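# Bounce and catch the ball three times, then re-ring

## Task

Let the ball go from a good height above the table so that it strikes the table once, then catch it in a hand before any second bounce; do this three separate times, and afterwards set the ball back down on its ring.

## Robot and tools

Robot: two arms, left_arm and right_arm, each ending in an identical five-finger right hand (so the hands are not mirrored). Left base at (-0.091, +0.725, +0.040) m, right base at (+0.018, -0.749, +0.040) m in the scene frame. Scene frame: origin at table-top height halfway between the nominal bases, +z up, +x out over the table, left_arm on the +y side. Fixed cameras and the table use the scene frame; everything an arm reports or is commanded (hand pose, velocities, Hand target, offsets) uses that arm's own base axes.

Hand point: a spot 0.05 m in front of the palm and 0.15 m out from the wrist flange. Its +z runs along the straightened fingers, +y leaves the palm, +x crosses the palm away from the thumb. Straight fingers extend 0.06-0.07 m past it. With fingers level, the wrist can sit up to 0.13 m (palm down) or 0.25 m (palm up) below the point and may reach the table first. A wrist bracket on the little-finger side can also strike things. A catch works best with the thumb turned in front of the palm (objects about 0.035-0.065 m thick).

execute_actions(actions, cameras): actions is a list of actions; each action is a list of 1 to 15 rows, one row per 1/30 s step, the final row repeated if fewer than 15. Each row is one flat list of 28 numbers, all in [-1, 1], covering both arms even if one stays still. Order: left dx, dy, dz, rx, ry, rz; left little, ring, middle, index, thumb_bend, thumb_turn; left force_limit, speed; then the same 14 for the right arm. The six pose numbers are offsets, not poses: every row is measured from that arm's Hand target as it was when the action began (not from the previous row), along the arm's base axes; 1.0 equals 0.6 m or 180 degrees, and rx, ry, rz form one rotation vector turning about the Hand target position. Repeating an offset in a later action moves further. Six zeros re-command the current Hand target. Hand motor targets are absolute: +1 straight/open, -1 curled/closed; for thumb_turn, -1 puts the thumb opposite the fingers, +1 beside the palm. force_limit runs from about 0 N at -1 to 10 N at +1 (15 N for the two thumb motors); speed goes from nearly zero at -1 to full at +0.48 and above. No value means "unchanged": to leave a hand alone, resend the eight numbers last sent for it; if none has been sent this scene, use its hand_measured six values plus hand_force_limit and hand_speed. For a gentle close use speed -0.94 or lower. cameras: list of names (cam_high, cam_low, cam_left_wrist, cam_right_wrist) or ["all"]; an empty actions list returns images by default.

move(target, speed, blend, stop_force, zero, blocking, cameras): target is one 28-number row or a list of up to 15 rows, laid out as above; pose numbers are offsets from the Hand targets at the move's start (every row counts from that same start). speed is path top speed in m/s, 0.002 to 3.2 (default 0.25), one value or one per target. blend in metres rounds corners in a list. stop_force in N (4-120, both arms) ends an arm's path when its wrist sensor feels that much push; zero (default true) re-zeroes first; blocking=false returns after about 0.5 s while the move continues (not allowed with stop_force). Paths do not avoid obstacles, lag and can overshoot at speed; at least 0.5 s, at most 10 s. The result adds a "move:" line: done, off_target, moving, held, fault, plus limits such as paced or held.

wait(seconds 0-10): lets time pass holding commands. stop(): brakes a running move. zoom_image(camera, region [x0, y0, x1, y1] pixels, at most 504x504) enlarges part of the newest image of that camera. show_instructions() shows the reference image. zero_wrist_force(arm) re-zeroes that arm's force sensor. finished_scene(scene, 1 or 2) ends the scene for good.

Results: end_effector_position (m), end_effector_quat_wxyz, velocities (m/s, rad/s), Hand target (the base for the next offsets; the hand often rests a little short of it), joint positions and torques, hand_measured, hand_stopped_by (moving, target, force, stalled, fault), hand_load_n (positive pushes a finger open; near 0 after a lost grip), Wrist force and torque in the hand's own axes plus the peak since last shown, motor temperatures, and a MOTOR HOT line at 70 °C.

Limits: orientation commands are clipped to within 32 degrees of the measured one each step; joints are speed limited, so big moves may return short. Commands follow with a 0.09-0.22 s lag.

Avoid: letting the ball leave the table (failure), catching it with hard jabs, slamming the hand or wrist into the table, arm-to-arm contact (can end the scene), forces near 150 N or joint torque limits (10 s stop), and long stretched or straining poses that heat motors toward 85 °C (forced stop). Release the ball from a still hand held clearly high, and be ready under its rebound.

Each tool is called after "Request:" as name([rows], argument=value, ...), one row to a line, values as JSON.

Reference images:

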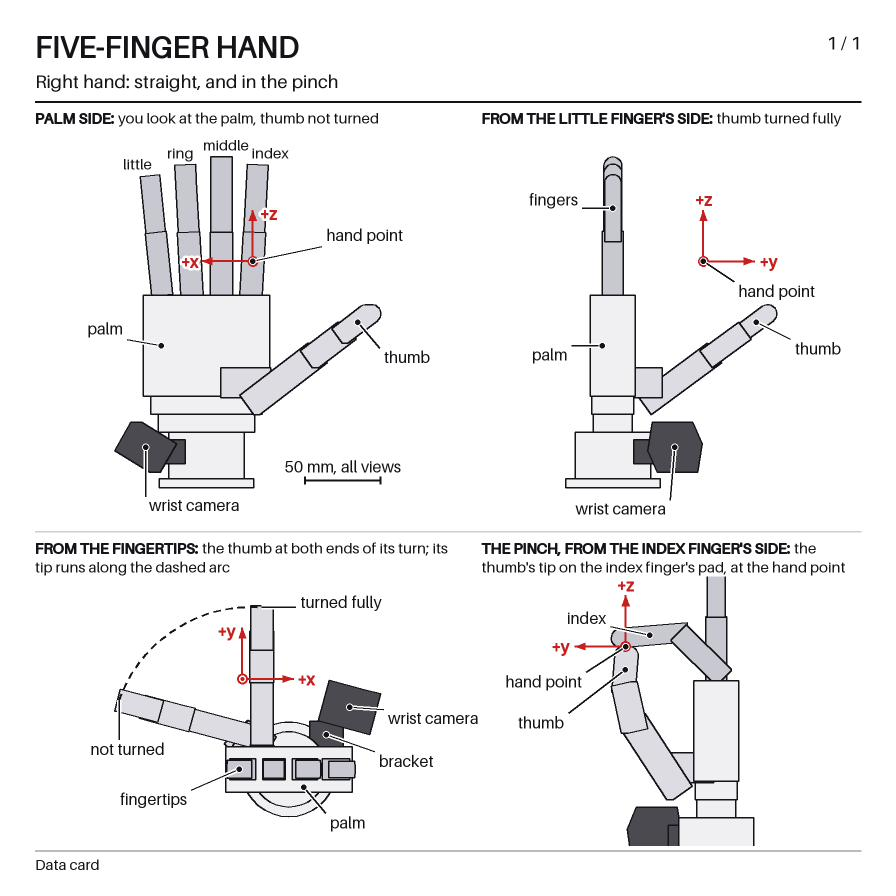

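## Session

Request:
execute_actions(actions=[])

Request:
zoom_image(camera="cam_high", region=[200, 50, 620, 470])

Scene clock: 0.00 s.
left_arm: end_effector_position=(-0.0836, +0.6188, +0.5886) hand_measured=(+1.000, +1.000, +1.000, +1.000, +1.000, +1.000) hand_load_n=(+0.0, +0.0, +0.0, +0.0, +0.0, +0.0) hand_stopped_by=(target, target, target, target, target, target) hand_force_limit=0.00 hand_speed=-0.80 end_effector_quat_wxyz=(-0.010, +0.728, -0.681, -0.075) | right_arm: end_effector_position=(+0.2074, -0.5060, +0.5767) hand_measured=(+1.000, +1.000, +1.000, +1.000, +1.000, +1.000) hand_load_n=(+0.0, +0.0, +0.0, +0.0, +0.0, +0.0) hand_stopped_by=(target, target, target, target, target, target) hand_force_limit=0.00 hand_speed=-0.80 end_effector_quat_wxyz=(+0.018, +0.698, +0.713, +0.061)
Joint positions: left_arm=[1.249 -1.431 1.315 1.605 1.444 -1.954] | right_arm=[-1.688 -1.53 1.469 1.707 1.469 -1.713]
Joint velocities: within noise
Joint torques (N m): no reading
Motor temperatures (°C): left_arm=[31 32 29 32 33 35] | right_arm=[28 29 28 35 33 37]
Wrist force (N): no reading
Wrist torque (N m): no reading
Wrist force, peak (N): no reading
Hand target: left_arm -0.0836, +0.6188, +0.5886; -0.010, +0.728, -0.681, -0.075 | right_arm +0.2074, -0.5060, +0.5767; +0.018, +0.698, +0.713, +0.061

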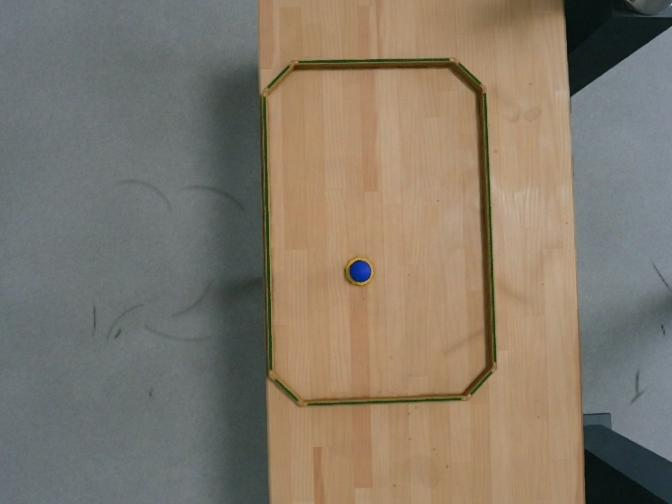

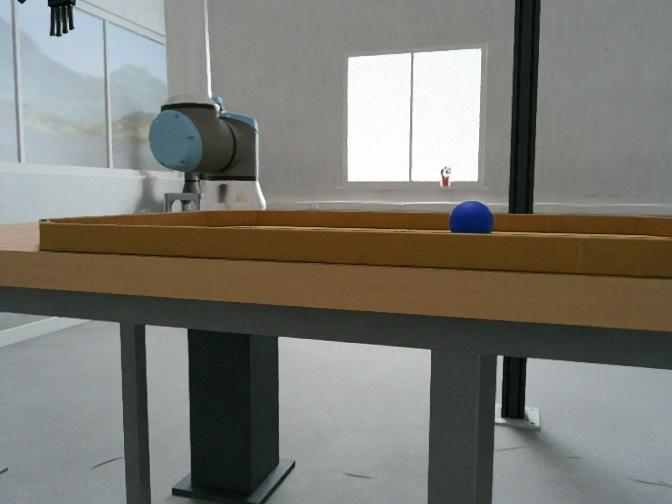

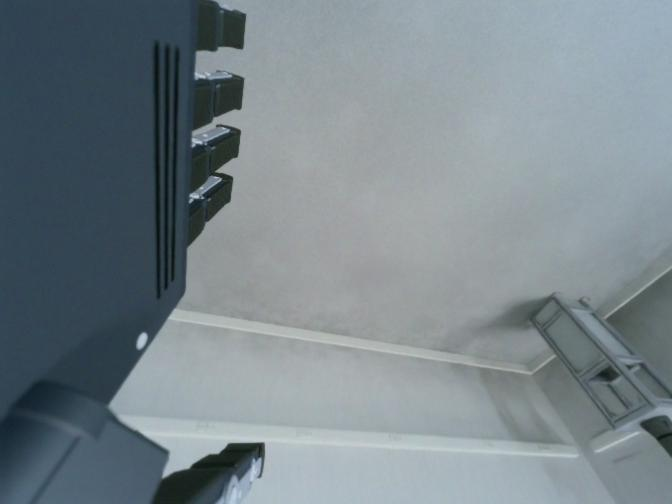

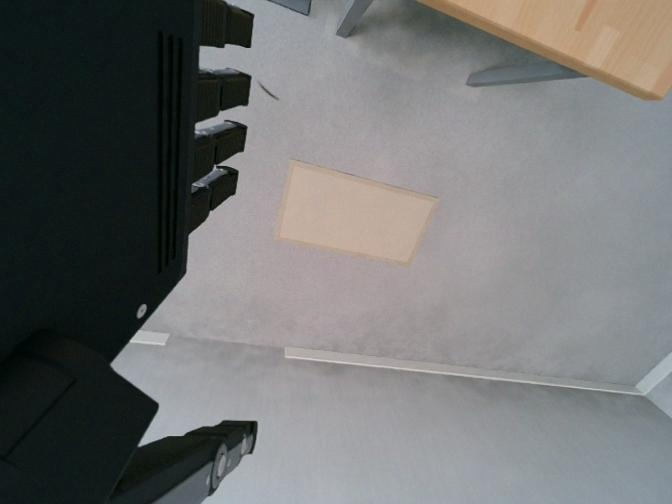

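Scaled by 1.200 from the camera's 672x504 image, which has a finer 960x720 frame.

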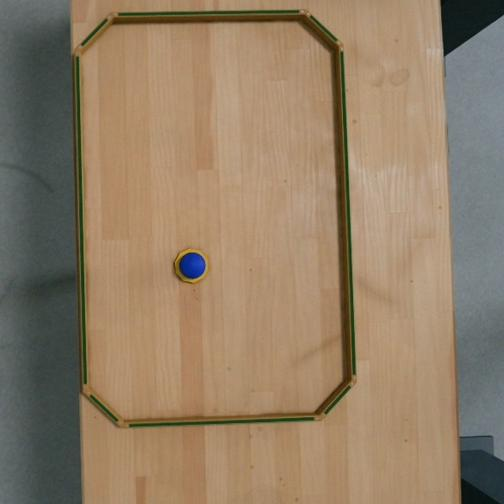

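Request:
move([
  [0.556,0.002,0.052,-0.0249,-0.0515,-0.0485,1,1,1,1,1,-1,0,0.2,0,0,0,0,0,0,1,1,1,1,1,1,0,-0.8],
  [0.8727,-0.3313,0.019,-0.0498,-0.1031,-0.097,1,1,1,1,1,-1,0,0.2,0,0,0,0,0,0,1,1,1,1,1,1,0,-0.8],
], speed=0.6, blend=[0.1,0])

Request:
move(target=[0.4333,-0.7833,-0.1333,-0.0449,-0.0928,-0.0873,1,1,1,1,1,-1,0,0.2,0,0,0,0,0,0,1,1,1,1,1,1,0,-0.8], speed=0.6)

Request:
move(target=[0.1667,-0.8333,-0.3667,-0.0299,-0.0618,-0.0582,1,1,1,1,1,-1,0,0.2,0,0,0,0,0,0,1,1,1,1,1,1,0,-0.8], speed=0.5)

Request:
move(target=[0.1558,-0.289,-0.25,0,0,0,1,1,1,1,1,-1,0,0.2,0,0,0,0,0,0,1,1,1,1,1,1,0,-0.8], speed=0.3, cameras=["cam_high","cam_low","cam_left_wrist"])

Request:
zoom_image(camera="cam_high", region=[310, 220, 410, 320])

Scene clock: 49.83 s.
left_arm: end_effector_position=(+0.4399, +0.4201, +0.6000) hand_measured=(+1.000, +1.000, +1.000, +1.000, +1.000, -1.000) hand_load_n=(+0.0, +0.0, +0.0, +0.0, +0.0, +0.0) hand_stopped_by=(target, target, target, target, target, target) hand_force_limit=0.00 hand_speed=0.20 end_effector_quat_wxyz=(+0.074, -0.618, +0.776, -0.098) | right_arm: end_effector_position=(+0.2074, -0.5060, +0.5767) hand_measured=(+1.000, +1.000, +1.000, +1.000, +1.000, +1.000) hand_load_n=(+0.0, +0.0, +0.0, +0.0, +0.0, +0.0) hand_stopped_by=(target, target, target, target, target, target) hand_force_limit=0.00 hand_speed=-0.80 end_effector_quat_wxyz=(+0.018, +0.698, +0.713, +0.061)
Joint positions: left_arm=[0.44 -1.389 1.189 1.579 1.728 -2.49] | right_arm=[-1.688 -1.53 1.469 1.707 1.469 -1.713]
Joint torques (N m): left_arm=[-14.23 -68.67 -24.45 1.27 -1.95 -2.81] | right_arm=[2.54 -45.89 -40.89 4.81 -0.12 0.1]
Wrist force (N): left_arm=[-1.1 0.4 -0.6] | right_arm=[-0.1 0.1 0.1]
Wrist torque (N m): left_arm=[0.01 0.19 -0.04] | right_arm=[0.01 0.01 0.00]
Wrist force, peak (N): left_arm=[-2.9 -0.7 0.2] | right_arm=[0.1 0.6 0.3]
Hand target: left_arm +0.4400, +0.4200, +0.6000; +0.074, -0.618, +0.776, -0.098 | right_arm +0.2074, -0.5060, +0.5767; +0.018, +0.698, +0.713, +0.061
Off the commanded pose: left_arm 0.000 m, 0 deg | right_arm 0.000 m, 0 deg.
move: done

Scene clock: 51.47 s.
left_arm: end_effector_position=(+0.6999, -0.0499, +0.5201) hand_measured=(+1.000, +1.000, +1.000, +1.000, +1.000, -1.000) hand_load_n=(+0.0, +0.0, +0.0, +0.0, +0.0, +0.0) hand_stopped_by=(target, target, target, target, target, target) hand_force_limit=0.00 hand_speed=0.20 end_effector_quat_wxyz=(+0.128, -0.489, +0.825, -0.250) | right_arm: end_effector_position=(+0.2074, -0.5060, +0.5767) hand_measured=(+1.000, +1.000, +1.000, +1.000, +1.000, +1.000) hand_load_n=(+0.0, +0.0, +0.0, +0.0, +0.0, +0.0) hand_stopped_by=(target, target, target, target, target, target) hand_force_limit=0.00 hand_speed=-0.80 end_effector_quat_wxyz=(+0.018, +0.698, +0.713, +0.061)
Joint positions: left_arm=[-0.33 -1.381 1.276 1.118 1.695 -3.006] | right_arm=[-1.688 -1.53 1.469 1.707 1.469 -1.713]
Joint torques (N m): left_arm=[-14.72 -40.61 -49.79 0.47 -2.11 -2.43] | right_arm=[0.47 -45.53 -40.52 4.56 -0.04 -0.04]
Wrist force (N): left_arm=[-1.1 1.2 -1.2] | right_arm=[-0.1 0.3 -0.3]
Wrist torque (N m): left_arm=[0.14 0.24 -0.03] | right_arm=[0.06 0.02 0.00]
Wrist force, peak (N): left_arm=[-2.7 1.2 -1.5] | right_arm=[0.0 0.6 0.3]
Hand target: left_arm +0.7000, -0.0500, +0.5201; +0.128, -0.489, +0.825, -0.250 | right_arm +0.2074, -0.5060, +0.5767; +0.018, +0.698, +0.713, +0.061
Off the commanded pose: left_arm 0.000 m, 0 deg | right_arm 0.000 m, 0 deg.
move: done

Scene clock: 53.30 s.
left_arm: end_effector_position=(+0.8000, -0.5499, +0.3001) hand_measured=(+1.000, +1.000, +1.000, +1.000, +1.000, -1.000) hand_load_n=(+0.5, +0.0, +0.0, +0.0, +0.0, +0.0) hand_stopped_by=(target, target, target, target, target, target) hand_force_limit=0.00 hand_speed=0.20 end_effector_quat_wxyz=(+0.161, -0.391, +0.838, -0.345) | right_arm: end_effector_position=(+0.2074, -0.5060, +0.5767) hand_measured=(+1.000, +1.000, +1.000, +1.000, +1.000, +1.000) hand_load_n=(+0.0, +0.0, +0.0, +0.0, +0.0, +0.0) hand_stopped_by=(target, target, target, target, target, target) hand_force_limit=0.00 hand_speed=-0.80 end_effector_quat_wxyz=(+0.018, +0.698, +0.713, +0.061)
Joint positions: left_arm=[-0.836 -1.013 1.16 0.646 1.473 -3.24] | right_arm=[-1.688 -1.53 1.469 1.707 1.469 -1.713]
Joint torques (N m): left_arm=[-13.88 -70.98 -51.94 3.79 -2.44 2.21] | right_arm=[1.66 -46.13 -40.03 4.87 -0.23 -0.12]
Wrist force (N): left_arm=[-1.3 1.8 -1.7] | right_arm=[-0.2 0.5 0.2]
Wrist torque (N m): left_arm=[0.23 0.34 0.04] | right_arm=[0.06 0.03 0.00]
Wrist force, peak (N): left_arm=[-3.2 1.7 -2.4] | right_arm=[-0.1 0.6 0.0]
Hand target: left_arm +0.8000, -0.5500, +0.3000; +0.161, -0.391, +0.838, -0.345 | right_arm +0.2074, -0.5060, +0.5767; +0.018, +0.698, +0.713, +0.061
Off the commanded pose: left_arm 0.000 m, 0 deg | right_arm 0.000 m, 0 deg.
move: done

Scene clock: 54.87 s.
left_arm: end_effector_position=(+0.8935, -0.7233, +0.1501) hand_measured=(+1.000, +1.000, +1.000, +1.000, +1.000, -1.000) hand_load_n=(+0.0, +0.0, +0.0, -0.5, +0.0, +0.0) hand_stopped_by=(target, target, target, target, target, target) hand_force_limit=0.00 hand_speed=0.20 end_effector_quat_wxyz=(+0.161, -0.391, +0.838, -0.345) | right_arm: end_effector_position=(+0.2074, -0.5060, +0.5767) hand_measured=(+1.000, +1.000, +1.000, +1.000, +1.000, +1.000) hand_load_n=(+0.0, +0.0, +0.0, +0.0, +0.0, +0.0) hand_stopped_by=(target, target, target, target, target, target) hand_force_limit=0.00 hand_speed=-0.80 end_effector_quat_wxyz=(+0.018, +0.698, +0.713, +0.061)
Joint positions: left_arm=[-0.883 -0.599 0.705 0.692 1.44 -3.274] | right_arm=[-1.688 -1.53 1.469 1.707 1.469 -1.713]
Joint torques (N m): left_arm=[-12.56 -97.89 -52.39 4.6 -2.19 -2.51] | right_arm=[1.32 -46.18 -40.6 4.71 -0.16 -0.13]
Wrist force (N): left_arm=[-1.6 1.5 -1.6] | right_arm=[-0.1 0.2 0.1]
Wrist torque (N m): left_arm=[0.22 0.37 0.00] | right_arm=[0.02 0.02 0.00]
Wrist force, peak (N): left_arm=[-2.2 1.7 -3.3] | right_arm=[-0.2 0.5 0.4]
Hand target: left_arm +0.8935, -0.7234, +0.1500; +0.161, -0.391, +0.838, -0.345 | right_arm +0.2074, -0.5060, +0.5767; +0.018, +0.698, +0.713, +0.061
Off the commanded pose: left_arm 0.000 m, 0 deg | right_arm 0.000 m, 0 deg.
move: done
Images, in order (width x height): cam_high 672x504, cam_low 672x504, cam_left_wrist 672x504.

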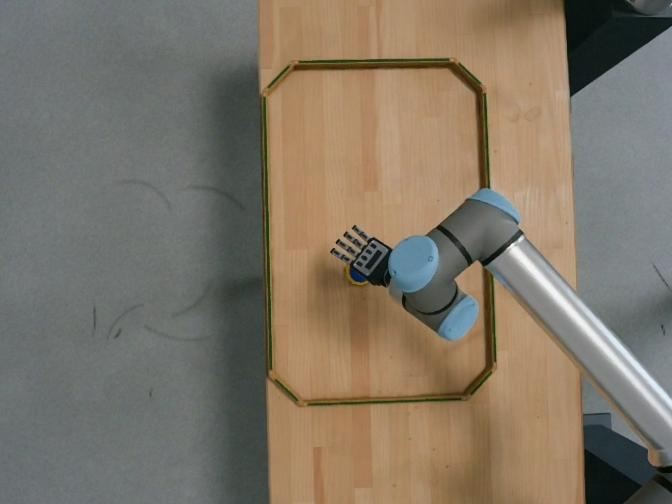

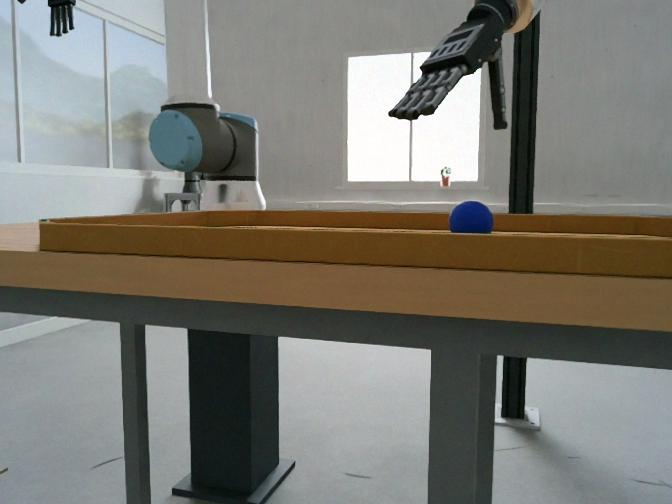

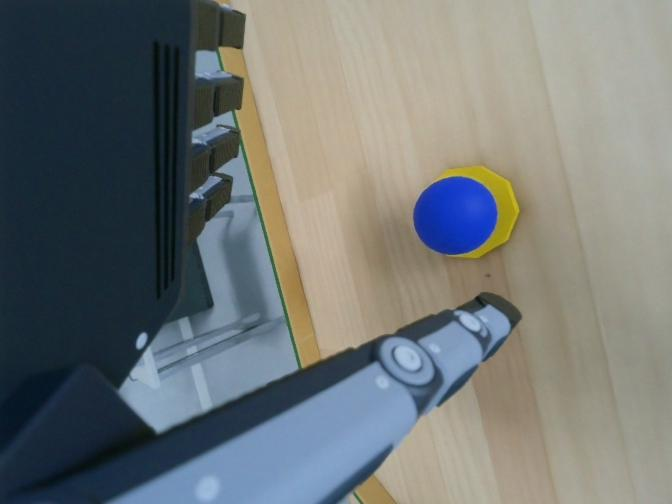

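Scaled by 5.040 from the camera's 672x504 image, which has a finer 960x720 frame.

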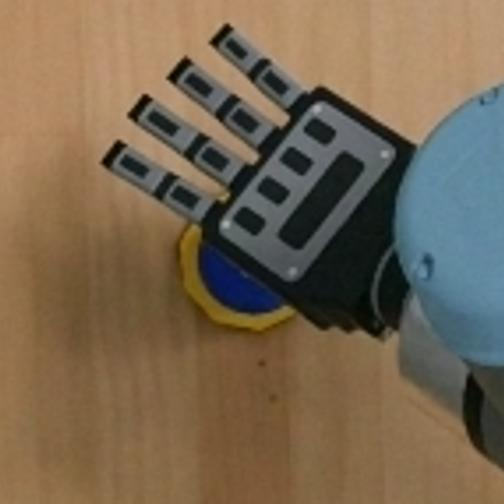

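Request:
move(target=[0.0082,0.013,-0.19,0,0,0,1,1,1,1,1,-1,0,0.2,0,0,0,0,0,0,1,1,1,1,1,1,0,-0.8], speed=0.15, stop_force=8, cameras=["cam_left_wrist","cam_low"])

Scene clock: 80.37 s.
left_arm: end_effector_position=(+0.8984, -0.7156, +0.0360) hand_measured=(+1.000, +1.000, +1.000, +1.000, +1.000, -1.000) hand_load_n=(+0.0, +0.0, +0.0, +0.0, +0.0, +0.0) hand_stopped_by=(target, target, target, target, target, target) hand_force_limit=0.00 hand_speed=0.20 end_effector_quat_wxyz=(+0.161, -0.391, +0.838, -0.345) | right_arm: end_effector_position=(+0.2074, -0.5060, +0.5767) hand_measured=(+1.000, +1.000, +1.000, +1.000, +1.000, +1.000) hand_load_n=(+0.0, +0.0, +0.0, +0.0, +0.0, +0.0) hand_stopped_by=(target, target, target, target, target, target) hand_force_limit=0.00 hand_speed=-0.80 end_effector_quat_wxyz=(+0.018, +0.698, +0.713, +0.061)
Joint positions: left_arm=[-0.874 -0.552 0.818 0.531 1.446 -3.268] | right_arm=[-1.688 -1.53 1.469 1.707 1.469 -1.713]
Joint torques (N m): left_arm=[11.77 -98.96 -26.12 -0.51 1.99 2.63] | right_arm=[1.63 -46.68 -40.99 4.57 0.13 -0.24]
Wrist force (N): left_arm=[-1.6 1.5 -1.5] | right_arm=[0.0 0.5 0.1]
Wrist torque (N m): left_arm=[0.19 0.35 -0.13] | right_arm=[0.07 0.00 0.02]
Wrist force, peak (N): left_arm=[-1.9 1.4 -2.5] | right_arm=[-0.2 0.6 0.5]
Hand target: left_arm +0.8984, -0.7156, +0.0360; +0.161, -0.391, +0.838, -0.345 | right_arm +0.2074, -0.5060, +0.5767; +0.018, +0.698, +0.713, +0.061
Off the commanded pose: left_arm 0.000 m, 0 deg | right_arm 0.000 m, 0 deg.
move: done
Images, in order (width x height): cam_low 672x504, cam_left_wrist 672x504.

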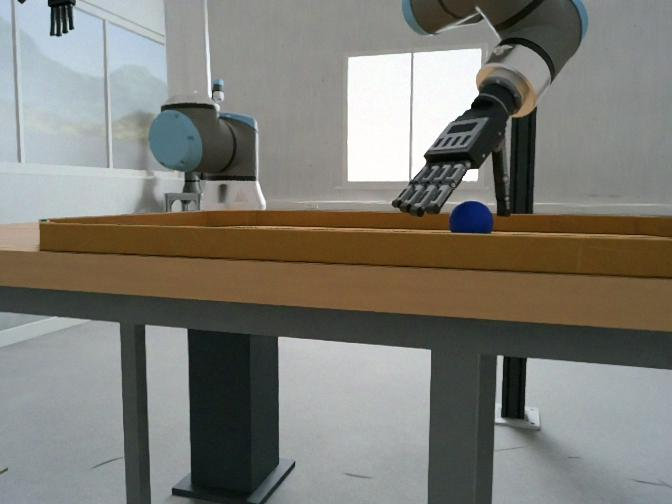

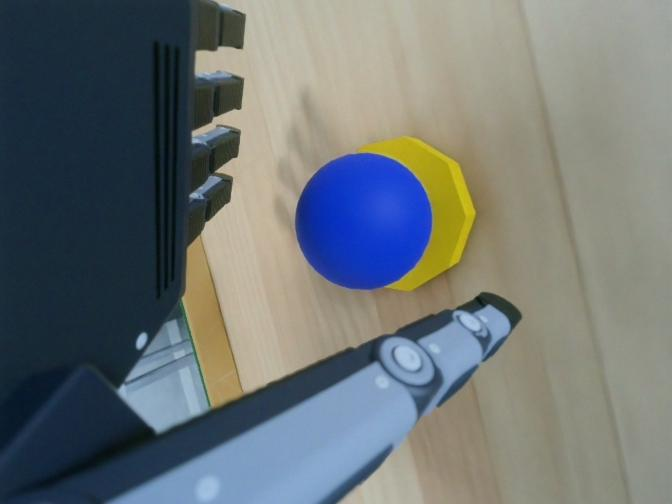

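Request:
move(target=[-0.0018,-0.0183,-0.0203,0,0,0,1,1,0.5,0.5,0.95,-1,-0.7,-0.5,0,0,0,0,0,0,1,1,1,1,1,1,0,-0.8], speed=0.04)

Request:
execute_actions([
  [[0,0,0,0,0,0,1,1,-0.2,-0.2,-0.1,-1,-0.7,-0.75,0,0,0,0,0,0,1,1,1,1,1,1,0,-0.8]],
  [[0,0,0,0,0,0,1,1,-0.2,-0.2,-0.1,-1,-0.7,-0.75,0,0,0,0,0,0,1,1,1,1,1,1,0,-0.8]],
  [[0,0,0,0,0,0,1,1,-0.2,-0.2,-0.1,-1,-0.7,-0.75,0,0,0,0,0,0,1,1,1,1,1,1,0,-0.8]],
], cameras=["cam_low","cam_left_wrist"])

Scene clock: 101.03 s.
left_arm: end_effector_position=(+0.8974, -0.7265, +0.0239) hand_measured=(+1.000, +1.000, +0.500, +0.500, +0.950, -1.000) hand_load_n=(+0.0, +0.0, +0.0, +0.0, +0.0, +0.0) hand_stopped_by=(target, target, target, target, target, target) hand_force_limit=-0.70 hand_speed=-0.50 end_effector_quat_wxyz=(+0.161, -0.391, +0.838, -0.345) | right_arm: end_effector_position=(+0.2074, -0.5060, +0.5767) hand_measured=(+1.000, +1.000, +1.000, +1.000, +1.000, +1.000) hand_load_n=(+0.0, +0.0, +0.0, +0.0, +0.0, -0.5) hand_stopped_by=(target, target, target, target, target, target) hand_force_limit=0.00 hand_speed=-0.80 end_effector_quat_wxyz=(+0.018, +0.698, +0.713, +0.061)
Joint positions: left_arm=[-0.882 -0.531 0.799 0.529 1.441 -3.274] | right_arm=[-1.688 -1.53 1.469 1.707 1.469 -1.713]
Joint torques (N m): left_arm=[-14.35 -100.35 -51.78 0.93 -2.56 -2.65] | right_arm=[0.11 -46.45 -40.77 4.8 -0.52 -0.7]
Wrist force (N): left_arm=[-1.6 1.9 -1.4] | right_arm=[-0.2 0.3 0.2]
Wrist torque (N m): left_arm=[0.25 0.37 0.02] | right_arm=[0.03 0.03 -0.01]
Wrist force, peak (N): left_arm=[-2.4 1.8 -1.5] | right_arm=[-0.3 0.6 0.1]
Hand target: left_arm +0.8973, -0.7265, +0.0239; +0.161, -0.391, +0.838, -0.345 | right_arm +0.2074, -0.5060, +0.5767; +0.018, +0.698, +0.713, +0.061
Off the commanded pose: left_arm 0.000 m, 0 deg | right_arm 0.000 m, 0 deg.
move: done

Scene clock: 102.73 s.
left_arm: end_effector_position=(+0.8973, -0.7266, +0.0239) hand_measured=(+1.000, +1.000, +0.296, +0.156, +0.668, -1.000) hand_load_n=(+0.0, +0.0, +7.0, +5.0, +3.0, +0.0) hand_stopped_by=(target, target, force, force, force, target) hand_force_limit=-0.70 hand_speed=-0.75 end_effector_quat_wxyz=(+0.161, -0.391, +0.838, -0.345) | right_arm: end_effector_position=(+0.2074, -0.5060, +0.5767) hand_measured=(+1.000, +1.000, +1.000, +1.000, +1.000, +1.000) hand_load_n=(+0.0, +0.0, +0.0, +0.0, +0.0, +0.0) hand_stopped_by=(target, target, target, target, target, target) hand_force_limit=0.00 hand_speed=-0.80 end_effector_quat_wxyz=(+0.018, +0.698, +0.713, +0.061)
Joint positions: left_arm=[-0.882 -0.531 0.799 0.529 1.441 -3.274] | right_arm=[-1.688 -1.53 1.469 1.707 1.469 -1.713]
Joint torques (N m): left_arm=[-0.34 -101.62 -28.41 5.15 -2.26 -2.17] | right_arm=[2.75 -46.38 -40 4.75 -0.2 -0.49]
Wrist force (N): left_arm=[0.0 -2.3 2.7] | right_arm=[-0.1 0.3 0.0]
Wrist torque (N m): left_arm=[0.36 0.35 -0.02] | right_arm=[0.04 0.01 0.00]
Wrist force, peak (N): left_arm=[-0.4 -3.2 2.8] | right_arm=[0.1 0.4 -0.4]
Hand target: left_arm +0.8973, -0.7265, +0.0239; +0.161, -0.391, +0.838, -0.345 | right_arm +0.2074, -0.5060, +0.5767; +0.018, +0.698, +0.713, +0.061
Off the commanded pose: left_arm 0.000 m, 0 deg | right_arm 0.000 m, 0 deg.
Images, in order (width x height): cam_low 672x504, cam_left_wrist 672x504.

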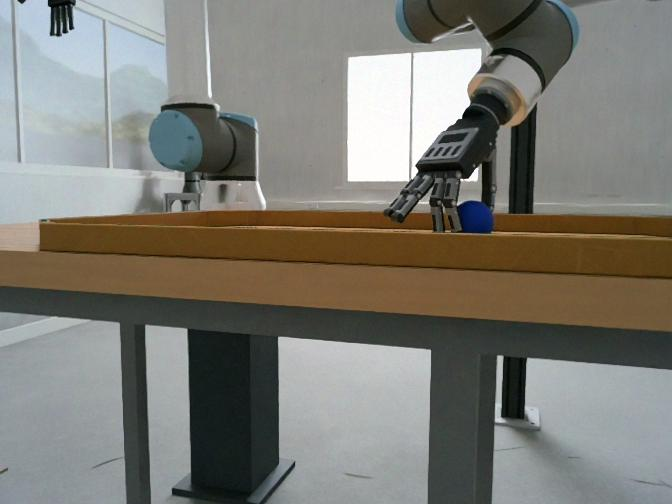

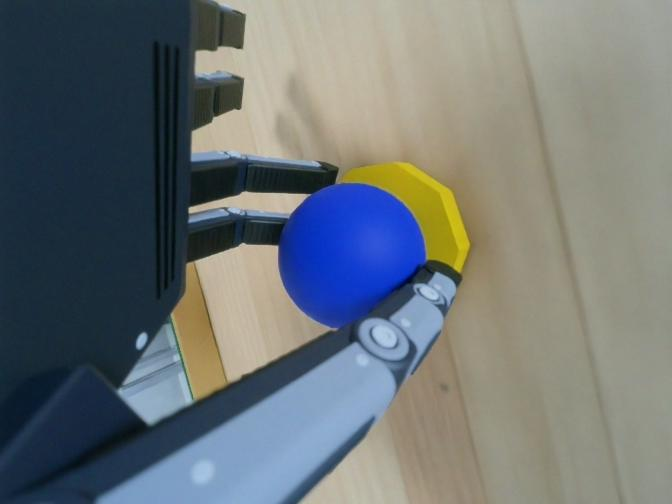

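Request:
execute_actions([
  [[0,0,0,0,0,0,1,1,0.5,0.5,0.95,-1,-0.7,-0.5,0,0,0,0,0,0,1,1,1,1,1,1,0,-0.8]],
  [[-0.0018,0.0017,0,0,0,0,1,1,0.5,0.5,0.95,-1,-0.7,-0.5,0,0,0,0,0,0,1,1,1,1,1,1,0,-0.8]],
  [[0,0,0,0,0,0,1,1,-0.2,-0.2,-0.1,-1,-0.7,-0.75,0,0,0,0,0,0,1,1,1,1,1,1,0,-0.8]],
  [[0,0,0,0,0,0,1,1,-0.2,-0.2,-0.1,-1,-0.7,-0.75,0,0,0,0,0,0,1,1,1,1,1,1,0,-0.8]],
  [[0,0,0,0,0,0,1,1,-0.2,-0.2,-0.1,-1,-0.7,-0.75,0,0,0,0,0,0,1,1,1,1,1,1,0,-0.8]],
], cameras=["cam_left_wrist"])

Scene clock: 123.17 s.
left_arm: end_effector_position=(+0.8962, -0.7255, +0.0239) hand_measured=(+1.000, +1.000, +0.318, +0.248, +0.584, -1.000) hand_load_n=(+0.0, +0.0, +5.5, +1.5, +2.5, +0.0) hand_stopped_by=(target, target, force, force, force, target) hand_force_limit=-0.70 hand_speed=-0.75 end_effector_quat_wxyz=(+0.161, -0.391, +0.838, -0.345) | right_arm: end_effector_position=(+0.2074, -0.5060, +0.5767) hand_measured=(+1.000, +1.000, +1.000, +1.000, +1.000, +1.000) hand_load_n=(+0.0, +0.0, +0.0, +0.0, +0.0, +0.0) hand_stopped_by=(target, target, target, target, target, target) hand_force_limit=0.00 hand_speed=-0.80 end_effector_quat_wxyz=(+0.018, +0.698, +0.713, +0.061)
Joint positions: left_arm=[-0.882 -0.534 0.805 0.526 1.441 -3.274] | right_arm=[-1.688 -1.53 1.469 1.707 1.469 -1.713]
Joint torques (N m): left_arm=[-5.49 -100.09 -26.39 3.97 -2.35 -2.36] | right_arm=[1.75 -47.51 -39.67 4.79 -0.04 -0.58]
Wrist force (N): left_arm=[0.0 -2.6 -2.7] | right_arm=[0.1 0.3 0.0]
Wrist torque (N m): left_arm=[0.42 0.43 -0.02] | right_arm=[0.05 -0.01 0.01]
Wrist force, peak (N): left_arm=[-1.6 0.8 -4.3] | right_arm=[-0.5 0.4 -0.3]
Hand target: left_arm +0.8963, -0.7255, +0.0239; +0.161, -0.391, +0.838, -0.345 | right_arm +0.2074, -0.5060, +0.5767; +0.018, +0.698, +0.713, +0.061
Off the commanded pose: left_arm 0.000 m, 0 deg | right_arm 0.000 m, 0 deg.
Images, in order (width x height): cam_left_wrist 672x504.

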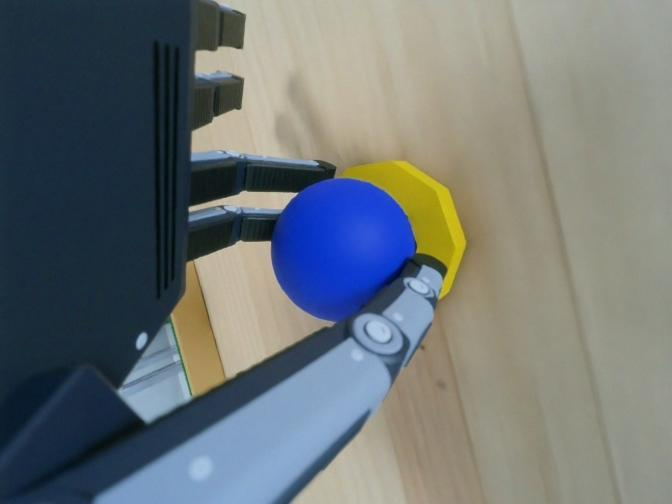

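Request:
execute_actions([
  [[0,0,0,0,0,0,1,1,0.5,0.5,0.95,-1,-0.7,-0.5,0,0,0,0,0,0,1,1,1,1,1,1,0,-0.8]],
  [[0.0009,-0.0008,0,0,0,0,1,1,0.5,0.5,0.95,-1,-0.7,-0.5,0,0,0,0,0,0,1,1,1,1,1,1,0,-0.8]],
  [[0,0,0,0,0,0,1,1,-0.2,-0.2,-0.1,-1,-0.7,-0.75,0,0,0,0,0,0,1,1,1,1,1,1,0,-0.8]],
  [[0,0,0,0,0,0,1,1,-0.2,-0.2,-0.1,-1,-0.7,-0.75,0,0,0,0,0,0,1,1,1,1,1,1,0,-0.8]],
  [[0,0,0,0,0,0,1,1,-0.2,-0.2,-0.1,-1,-0.7,-0.75,0,0,0,0,0,0,1,1,1,1,1,1,0,-0.8]],
], cameras=["cam_left_wrist"])

Scene clock: 136.77 s.
left_arm: end_effector_position=(+0.8968, -0.7260, +0.0239) hand_measured=(+1.000, +1.000, +0.318, +0.248, +0.596, -1.000) hand_load_n=(+0.0, +0.0, +2.0, +1.0, +2.5, +0.0) hand_stopped_by=(target, target, force, force, force, target) hand_force_limit=-0.70 hand_speed=-0.75 end_effector_quat_wxyz=(+0.161, -0.391, +0.838, -0.345) | right_arm: end_effector_position=(+0.2074, -0.5060, +0.5767) hand_measured=(+1.000, +1.000, +1.000, +1.000, +1.000, +1.000) hand_load_n=(+0.0, +0.0, +0.0, +0.0, +0.0, +0.0) hand_stopped_by=(target, target, target, target, target, target) hand_force_limit=0.00 hand_speed=-0.80 end_effector_quat_wxyz=(+0.018, +0.698, +0.713, +0.061)
Joint positions: left_arm=[-0.882 -0.533 0.802 0.528 1.441 -3.274] | right_arm=[-1.688 -1.53 1.469 1.707 1.469 -1.713]
Joint torques (N m): left_arm=[12.05 -100.07 -32.4 3.11 1.63 1.93] | right_arm=[1.29 -46.69 -40.81 4.8 -0.3 -0.58]
Wrist force (N): left_arm=[-0.9 -0.3 -3.7] | right_arm=[-0.1 0.2 -0.1]
Wrist torque (N m): left_arm=[0.36 0.38 0.02] | right_arm=[0.03 0.02 0.00]
Wrist force, peak (N): left_arm=[-1.2 -0.1 -4.1] | right_arm=[-0.3 0.6 0.2]
Hand target: left_arm +0.8968, -0.7260, +0.0239; +0.161, -0.391, +0.838, -0.345 | right_arm +0.2074, -0.5060, +0.5767; +0.018, +0.698, +0.713, +0.061
Off the commanded pose: left_arm 0.000 m, 0 deg | right_arm 0.000 m, 0 deg.
Images, in order (width x height): cam_left_wrist 672x504.

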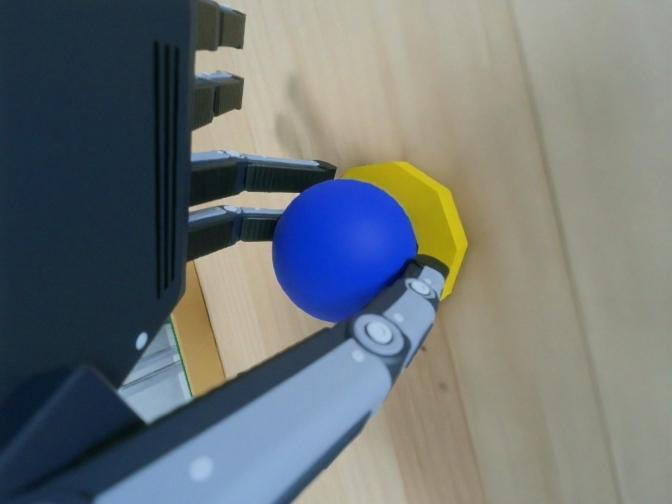

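Request:
execute_actions([
  [[0,0,0,0,0,0,1,1,-0.2,-0.21,-0.1,-1,-0.6,-0.8,0,0,0,0,0,0,1,1,1,1,1,1,0,-0.8]],
])

Request:
move([
  [0,0,0.1,0,0,0,1,1,-0.2,-0.21,-0.1,-1,-0.6,-0.8,0,0,0,0,0,0,1,1,1,1,1,1,0,-0.8],
  [-0.2613,0.2767,0.6268,0,0,0,1,1,-0.2,-0.21,-0.1,-1,-0.6,-0.8,0,0,0,0,0,0,1,1,1,1,1,1,0,-0.8],
], speed=0.3, blend=[0.03,0], cameras=["cam_left_wrist","cam_high"])

Scene clock: 152.67 s.
left_arm: end_effector_position=(+0.8968, -0.7260, +0.0238) hand_measured=(+1.000, +1.000, +0.318, +0.214, +0.596, -1.000) hand_load_n=(+0.0, +0.0, +2.5, +2.5, +3.5, +0.0) hand_stopped_by=(target, target, force, force, force, target) hand_force_limit=-0.60 hand_speed=-0.80 end_effector_quat_wxyz=(+0.161, -0.391, +0.838, -0.345) | right_arm: end_effector_position=(+0.2074, -0.5060, +0.5767) hand_measured=(+1.000, +1.000, +1.000, +1.000, +1.000, +1.000) hand_load_n=(+0.0, -0.5, +0.0, +0.0, +0.0, +0.0) hand_stopped_by=(target, target, target, target, target, target) hand_force_limit=0.00 hand_speed=-0.80 end_effector_quat_wxyz=(+0.018, +0.698, +0.713, +0.061)
Joint positions: left_arm=[-0.882 -0.533 0.802 0.528 1.441 -3.274] | right_arm=[-1.688 -1.53 1.469 1.707 1.469 -1.713]
Joint torques (N m): left_arm=[12.71 -101.93 -27.26 2.23 1.66 2.02] | right_arm=[0.58 -46.34 -41.18 4.72 -0.22 -0.61]
Wrist force (N): left_arm=[-1.1 0.5 -2.4] | right_arm=[-0.3 0.3 0.0]
Wrist torque (N m): left_arm=[0.29 0.41 0.00] | right_arm=[0.04 0.05 -0.01]
Wrist force, peak (N): left_arm=[-1.3 -0.6 -4.4] | right_arm=[-0.1 0.7 -0.1]
Hand target: left_arm +0.8968, -0.7260, +0.0239; +0.161, -0.391, +0.838, -0.345 | right_arm +0.2074, -0.5060, +0.5767; +0.018, +0.698, +0.713, +0.061
Off the commanded pose: left_arm 0.000 m, 0 deg | right_arm 0.000 m, 0 deg.

Scene clock: 154.73 s.
left_arm: end_effector_position=(+0.7401, -0.5600, +0.3998) hand_measured=(+1.000, +1.000, +0.318, +0.214, +0.596, -1.000) hand_load_n=(+0.0, +0.0, +0.0, +3.5, +2.5, +0.0) hand_stopped_by=(target, target, force, force, force, target) hand_force_limit=-0.60 hand_speed=-0.80 end_effector_quat_wxyz=(+0.161, -0.391, +0.838, -0.345) | right_arm: end_effector_position=(+0.2074, -0.5060, +0.5767) hand_measured=(+1.000, +1.000, +1.000, +1.000, +1.000, +1.000) hand_load_n=(+0.0, +0.0, +0.0, +0.0, -0.5, +0.0) hand_stopped_by=(target, target, target, target, target, target) hand_force_limit=0.00 hand_speed=-0.80 end_effector_quat_wxyz=(+0.018, +0.698, +0.713, +0.061)
Joint positions: left_arm=[-0.903 -1.103 1.124 0.778 1.427 -3.288] | right_arm=[-1.688 -1.53 1.469 1.707 1.469 -1.713]
Joint torques (N m): left_arm=[-12.97 -95.33 -27.57 3.6 -2.58 -2.55] | right_arm=[1.02 -46.6 -40.7 4.91 -0.14 -0.94]
Wrist force (N): left_arm=[-1.0 2.1 -1.0] | right_arm=[-0.1 0.4 -0.1]
Wrist torque (N m): left_arm=[0.23 0.29 0.00] | right_arm=[0.06 0.03 0.00]
Wrist force, peak (N): left_arm=[-1.9 3.8 0.3] | right_arm=[0.1 0.6 -0.1]
Hand target: left_arm +0.7400, -0.5600, +0.3999; +0.161, -0.391, +0.838, -0.345 | right_arm +0.2074, -0.5060, +0.5767; +0.018, +0.698, +0.713, +0.061
Off the commanded pose: left_arm 0.000 m, 0 deg | right_arm 0.000 m, 0 deg.
move: done
Images, in order (width x height): cam_high 672x504, cam_left_wrist 672x504.

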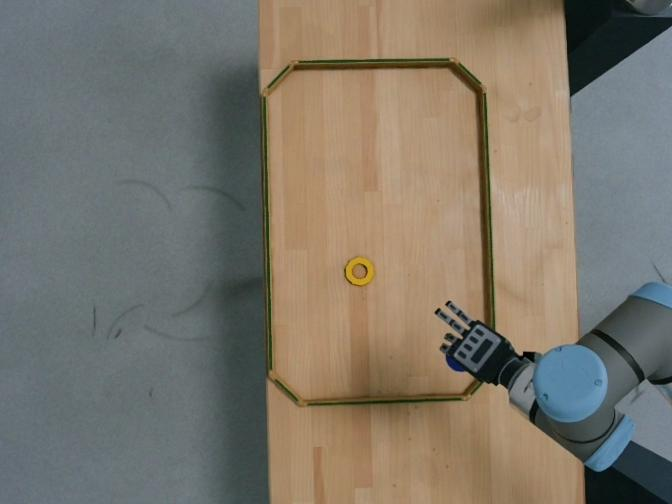

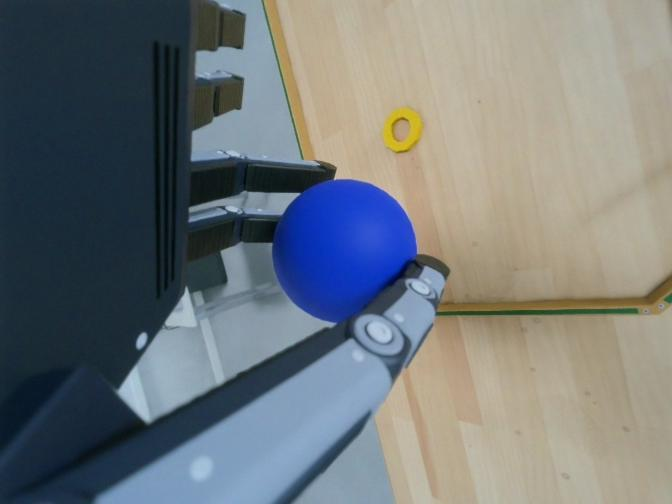

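Request:
execute_actions([
  [[0,0,0,0,0,0,1,1,0.75,0.75,0.95,-1,-0.4,1,0,0,0,0,0,0,1,1,1,1,1,1,0,-0.8],[0,0,0,0,0,0,1,1,0.75,0.75,0.95,-1,-0.4,1,0,0,0,0,0,0,1,1,1,1,1,1,0,-0.8],[0,0,0,0,0,0,1,1,0.75,0.75,0.95,-1,-0.4,1,0,0,0,0,0,0,1,1,1,1,1,1,0,-0.8],[0,0,0,0,0,0,1,1,0.75,0.75,0.95,-1,-0.4,1,0,0,0,0,0,0,1,1,1,1,1,1,0,-0.8],[0.0004,-0.0002,-0.0011,0,0,0,1,1,0.75,0.75,0.95,-1,-0.4,1,0,0,0,0,0,0,1,1,1,1,1,1,0,-0.8],[0.0025,-0.0013,-0.0077,0,0,0,1,1,0.75,0.75,0.95,-1,-0.4,1,0,0,0,0,0,0,1,1,1,1,1,1,0,-0.8],[0.0073,-0.0039,-0.0224,0,0,0,1,1,0.75,0.75,0.95,-1,-0.4,1,0,0,0,0,0,0,1,1,1,1,1,1,0,-0.8],[0.0148,-0.0079,-0.0455,0,0,0,1,1,0.75,0.75,0.95,-1,-0.4,1,0,0,0,0,0,0,1,1,1,1,1,1,0,-0.8],[0.0245,-0.0131,-0.0751,0,0,0,1,1,0.75,0.75,0.95,-1,-0.4,1,0,0,0,0,0,0,1,1,1,1,1,1,0,-0.8],[0.0354,-0.0189,-0.1084,0,0,0,1,1,0.75,0.75,0.95,-1,-0.4,1,0,0,0,0,0,0,1,1,1,1,1,1,0,-0.8],[0.0462,-0.0246,-0.1416,0,0,0,1,1,0.75,0.75,0.95,-1,-0.4,1,0,0,0,0,0,0,1,1,1,1,1,1,0,-0.8],[0.0559,-0.0298,-0.1712,0,0,0,1,1,0.75,0.75,0.95,-1,-0.4,1,0,0,0,0,0,0,1,1,1,1,1,1,0,-0.8],[0.0634,-0.0338,-0.1943,0,0,0,1,1,-0.6,-0.6,0.55,-1,-0.4,1,0,0,0,0,0,0,1,1,1,1,1,1,0,-0.8],[0.0682,-0.0364,-0.209,0,0,0,1,1,-0.6,-0.6,0.55,-1,-0.4,1,0,0,0,0,0,0,1,1,1,1,1,1,0,-0.8],[0.0703,-0.0375,-0.2156,0,0,0,1,1,-0.6,-0.6,0.55,-1,-0.4,1,0,0,0,0,0,0,1,1,1,1,1,1,0,-0.8]],
  [[0.0004,-0.0002,-0.0011,0,0,0,1,1,-0.6,-0.6,0.55,-1,-0.4,1,0,0,0,0,0,0,1,1,1,1,1,1,0,-0.8],[0.0004,-0.0002,-0.0011,0,0,0,1,1,-0.6,-0.6,0.55,-1,-0.4,1,0,0,0,0,0,0,1,1,1,1,1,1,0,-0.8],[0.0004,-0.0002,-0.0011,0,0,0,1,1,-0.6,-0.6,0.55,-1,-0.4,1,0,0,0,0,0,0,1,1,1,1,1,1,0,-0.8],[0.0004,-0.0002,-0.0011,0,0,0,-0.3,-0.3,-0.6,-0.6,0.55,-1,-0.4,1,0,0,0,0,0,0,1,1,1,1,1,1,0,-0.8]],
], cameras=["cam_low","cam_left_wrist","cam_high"])

Scene clock: 193.77 s.
left_arm: end_effector_position=(+0.7824, -0.5826, +0.2699) hand_measured=(-0.300, -0.300, -0.170, -0.178, +0.562, -1.000) hand_load_n=(+0.0, +0.0, +19.5, +17.0, +23.5, +1.0) hand_stopped_by=(target, target, force, force, force, target) hand_force_limit=-0.40 hand_speed=1.00 end_effector_quat_wxyz=(+0.161, -0.391, +0.838, -0.345) | right_arm: end_effector_position=(+0.2074, -0.5060, +0.5767) hand_measured=(+1.000, +1.000, +1.000, +1.000, +1.000, +1.000) hand_load_n=(+0.0, +0.0, +0.5, +0.0, +0.0, +0.0) hand_stopped_by=(target, target, target, target, target, target) hand_force_limit=0.00 hand_speed=-0.80 end_effector_quat_wxyz=(+0.018, +0.698, +0.713, +0.061)
Joint positions: left_arm=[-0.879 -0.993 1.183 0.607 1.443 -3.271] | right_arm=[-1.688 -1.53 1.469 1.707 1.469 -1.713]
Joint torques (N m): left_arm=[13.15 -75.07 -51.92 -0.58 1.78 2.4] | right_arm=[1.15 -46.52 -40.96 4.85 -0.09 -0.69]
Wrist force (N): left_arm=[-1.5 2.1 -1.4] | right_arm=[0.0 0.3 0.0]
Wrist torque (N m): left_arm=[0.23 0.40 -0.11] | right_arm=[0.04 0.00 0.01]
Wrist force, peak (N): left_arm=[-0.4 -0.2 -4.8] | right_arm=[-0.1 0.6 0.3]
Hand target: left_arm +0.7824, -0.5826, +0.2699; +0.161, -0.391, +0.838, -0.345 | right_arm +0.2074, -0.5060, +0.5767; +0.018, +0.698, +0.713, +0.061
Off the commanded pose: left_arm 0.000 m, 0 deg | right_arm 0.000 m, 0 deg.
Images, in order (width x height): cam_high 672x504, cam_low 672x504, cam_left_wrist 672x504.

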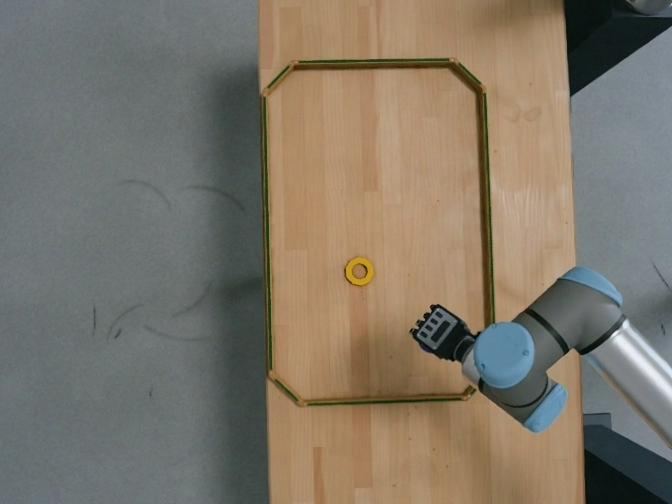

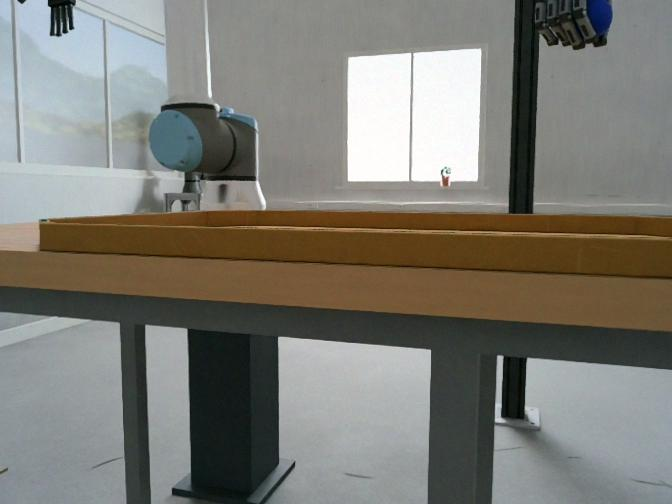

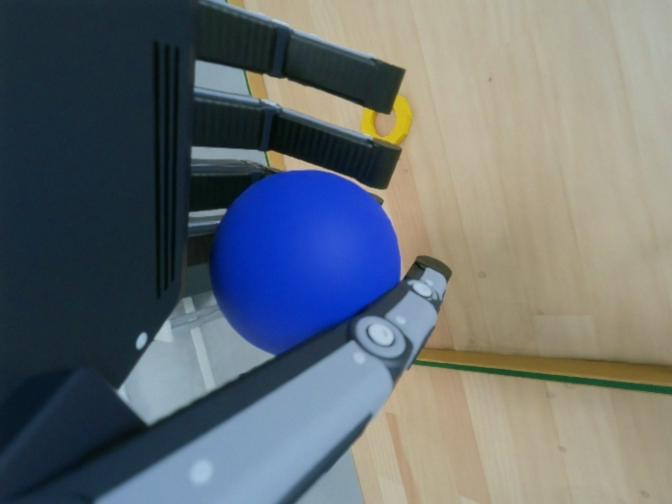

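Request:
move(target=[0.1907,-0.239,-0.3548,0,0,0,-0.3,-0.3,-0.6,-0.6,0.55,-1,-0.4,1,0,0,0,0,0,0,1,1,1,1,1,1,0,-0.8], speed=0.25)

Request:
execute_actions([
  [[0,0,0,0,0,0,1,1,0.0,0.0,0.55,-1,-0.4,-0.7,0,0,0,0,0,0,1,1,1,1,1,1,0,-0.8]],
  [[0,0,0,0,0,0,1,1,0.0,0.0,0.55,-1,-0.4,-0.7,0,0,0,0,0,0,1,1,1,1,1,1,0,-0.8]],
  [[0,0,0,0,0,0,1,1,0.12,0.1,0.55,-1,-0.4,-0.85,0,0,0,0,0,0,1,1,1,1,1,1,0,-0.8]],
  [[0,0,0,0,0,0,1,1,0.22,0.18,0.55,-1,-0.4,-0.85,0,0,0,0,0,0,1,1,1,1,1,1,0,-0.8]],
  [[0,0,0,0,0,0,1,1,0.255,0.22,0.55,-1,-0.4,-0.9,0,0,0,0,0,0,1,1,1,1,1,1,0,-0.8]],
  [[0,0,0,0,0,0,1,1,-0.2,-0.2,0.55,-1,-0.7,-0.85,0,0,0,0,0,0,1,1,1,1,1,1,0,-0.8]],
], cameras=["cam_left_wrist"])

Request:
move(target=[0.0082,0.013,-0.045,0,0,0,1,1,-0.2,-0.2,0.55,-1,-0.7,-0.85,0,0,0,0,0,0,1,1,1,1,1,1,0,-0.8], speed=0.04, stop_force=5, cameras=["cam_left_wrist","cam_low"])

Scene clock: 211.70 s.
left_arm: end_effector_position=(+0.8968, -0.7260, +0.0571) hand_measured=(-0.300, -0.300, -0.170, -0.178, +0.562, -1.000) hand_load_n=(+0.0, +0.0, +19.5, +17.5, +23.5, +1.0) hand_stopped_by=(target, target, force, force, force, target) hand_force_limit=-0.40 hand_speed=1.00 end_effector_quat_wxyz=(+0.161, -0.391, +0.838, -0.345) | right_arm: end_effector_position=(+0.2074, -0.5060, +0.5767) hand_measured=(+1.000, +1.000, +1.000, +1.000, +1.000, +1.000) hand_load_n=(+0.0, +0.5, +0.0, +0.0, +0.0, +0.0) hand_stopped_by=(target, target, target, target, target, target) hand_force_limit=0.00 hand_speed=-0.80 end_effector_quat_wxyz=(+0.018, +0.698, +0.713, +0.061)
Joint positions: left_arm=[-0.882 -0.551 0.779 0.57 1.441 -3.274] | right_arm=[-1.688 -1.53 1.469 1.707 1.469 -1.713]
Joint torques (N m): left_arm=[11.97 -99.69 -51.59 4.09 1.74 -2.37] | right_arm=[2.73 -46 -40.12 4.92 0.03 -1.01]
Wrist force (N): left_arm=[-1.8 2.2 -1.1] | right_arm=[0.2 0.2 0.0]
Wrist torque (N m): left_arm=[0.28 0.41 0.02] | right_arm=[0.03 -0.03 0.02]
Wrist force, peak (N): left_arm=[-2.0 1.6 -3.0] | right_arm=[0.0 0.6 -0.3]
Hand target: left_arm +0.8969, -0.7260, +0.0570; +0.161, -0.391, +0.838, -0.345 | right_arm +0.2074, -0.5060, +0.5767; +0.018, +0.698, +0.713, +0.061
Off the commanded pose: left_arm 0.000 m, 0 deg | right_arm 0.000 m, 0 deg.
move: done

Scene clock: 215.57 s.
left_arm: end_effector_position=(+0.8969, -0.7260, +0.0570) hand_measured=(+1.000, +1.000, -0.200, -0.200, +0.556, -1.000) hand_load_n=(+0.0, +0.0, +0.0, +0.0, +0.0, +0.0) hand_stopped_by=(target, target, target, target, force, target) hand_force_limit=-0.70 hand_speed=-0.85 end_effector_quat_wxyz=(+0.161, -0.391, +0.838, -0.345) | right_arm: end_effector_position=(+0.2074, -0.5060, +0.5767) hand_measured=(+1.000, +1.000, +1.000, +1.000, +1.000, +1.000) hand_load_n=(+0.0, +0.0, +0.0, +0.0, +0.0, +0.0) hand_stopped_by=(target, target, target, target, target, target) hand_force_limit=0.00 hand_speed=-0.80 end_effector_quat_wxyz=(+0.018, +0.698, +0.713, +0.061)
Joint positions: left_arm=[-0.882 -0.551 0.778 0.57 1.441 -3.274] | right_arm=[-1.688 -1.53 1.469 1.707 1.469 -1.713]
Joint torques (N m): left_arm=[9.21 -104.85 -48.44 2.33 1.74 -2.28] | right_arm=[1.15 -46.75 -41.71 4.82 -0.03 -1.07]
Wrist force (N): left_arm=[-1.8 1.7 -1.4] | right_arm=[-0.1 0.1 -0.2]
Wrist torque (N m): left_arm=[0.23 0.41 0.01] | right_arm=[0.02 0.03 -0.01]
Wrist force, peak (N): left_arm=[-1.9 2.6 -1.4] | right_arm=[0.3 0.6 -0.2]
Hand target: left_arm +0.8969, -0.7260, +0.0570; +0.161, -0.391, +0.838, -0.345 | right_arm +0.2074, -0.5060, +0.5767; +0.018, +0.698, +0.713, +0.061
Off the commanded pose: left_arm 0.000 m, 0 deg | right_arm 0.000 m, 0 deg.
Images, in order (width x height): cam_left_wrist 672x504.

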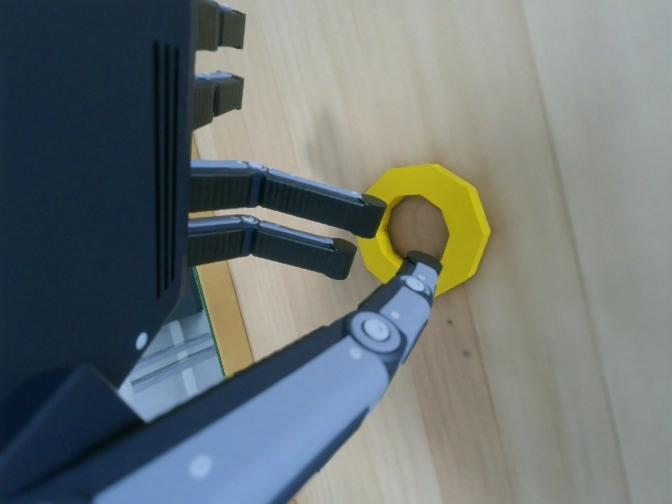

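Scene clock: 217.20 s.
left_arm: end_effector_position=(+0.9018, -0.7182, +0.0300) hand_measured=(+1.000, +1.000, -0.200, -0.200, +0.556, -1.000) hand_load_n=(+0.0, +0.0, +0.0, +0.0, +0.0, +0.0) hand_stopped_by=(target, target, target, target, force, target) hand_force_limit=-0.70 hand_speed=-0.85 end_effector_quat_wxyz=(+0.161, -0.391, +0.838, -0.345) | right_arm: end_effector_position=(+0.2074, -0.5060, +0.5767) hand_measured=(+1.000, +1.000, +1.000, +1.000, +1.000, +1.000) hand_load_n=(+0.0, +0.0, +0.0, +0.0, +0.0, +0.0) hand_stopped_by=(target, target, target, target, target, target) hand_force_limit=0.00 hand_speed=-0.80 end_effector_quat_wxyz=(+0.018, +0.698, +0.713, +0.061)
Joint positions: left_arm=[-0.873 -0.539 0.804 0.532 1.447 -3.267] | right_arm=[-1.688 -1.53 1.469 1.707 1.469 -1.713]
Joint torques (N m): left_arm=[11.6 -101.06 -25.88 -0.46 1.84 2.38] | right_arm=[2.03 -46.69 -41.31 4.83 -0.05 -1.17]
Wrist force (N): left_arm=[-1.6 1.8 -1.2] | right_arm=[0.3 0.4 0.0]
Wrist torque (N m): left_arm=[0.23 0.36 -0.11] | right_arm=[0.06 -0.04 0.03]
Wrist force, peak (N): left_arm=[-1.8 2.1 -1.7] | right_arm=[0.0 0.8 0.1]
Hand target: left_arm +0.9018, -0.7182, +0.0300; +0.161, -0.391, +0.838, -0.345 | right_arm +0.2074, -0.5060, +0.5767; +0.018, +0.698, +0.713, +0.061
Off the commanded pose: left_arm 0.000 m, 0 deg | right_arm 0.000 m, 0 deg.
move: done
Images, in order (width x height): cam_low 672x504, cam_left_wrist 672x504.

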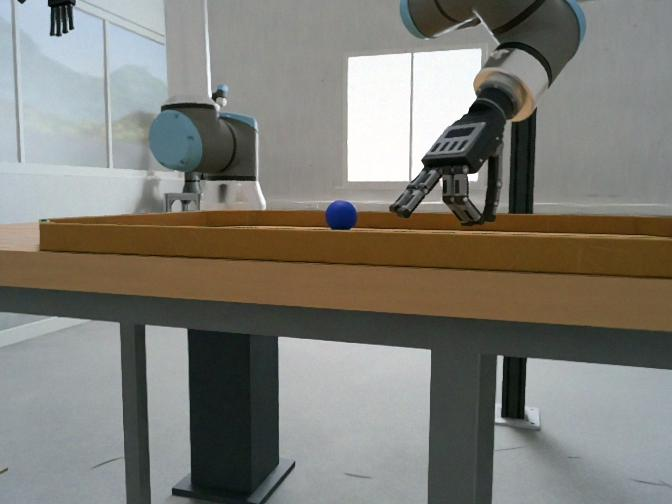

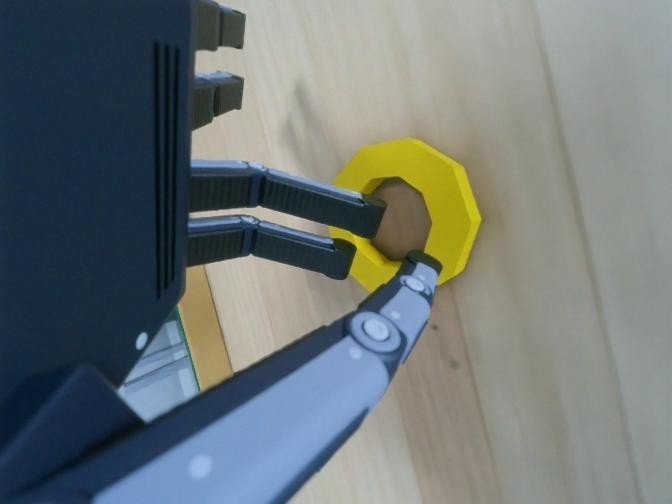

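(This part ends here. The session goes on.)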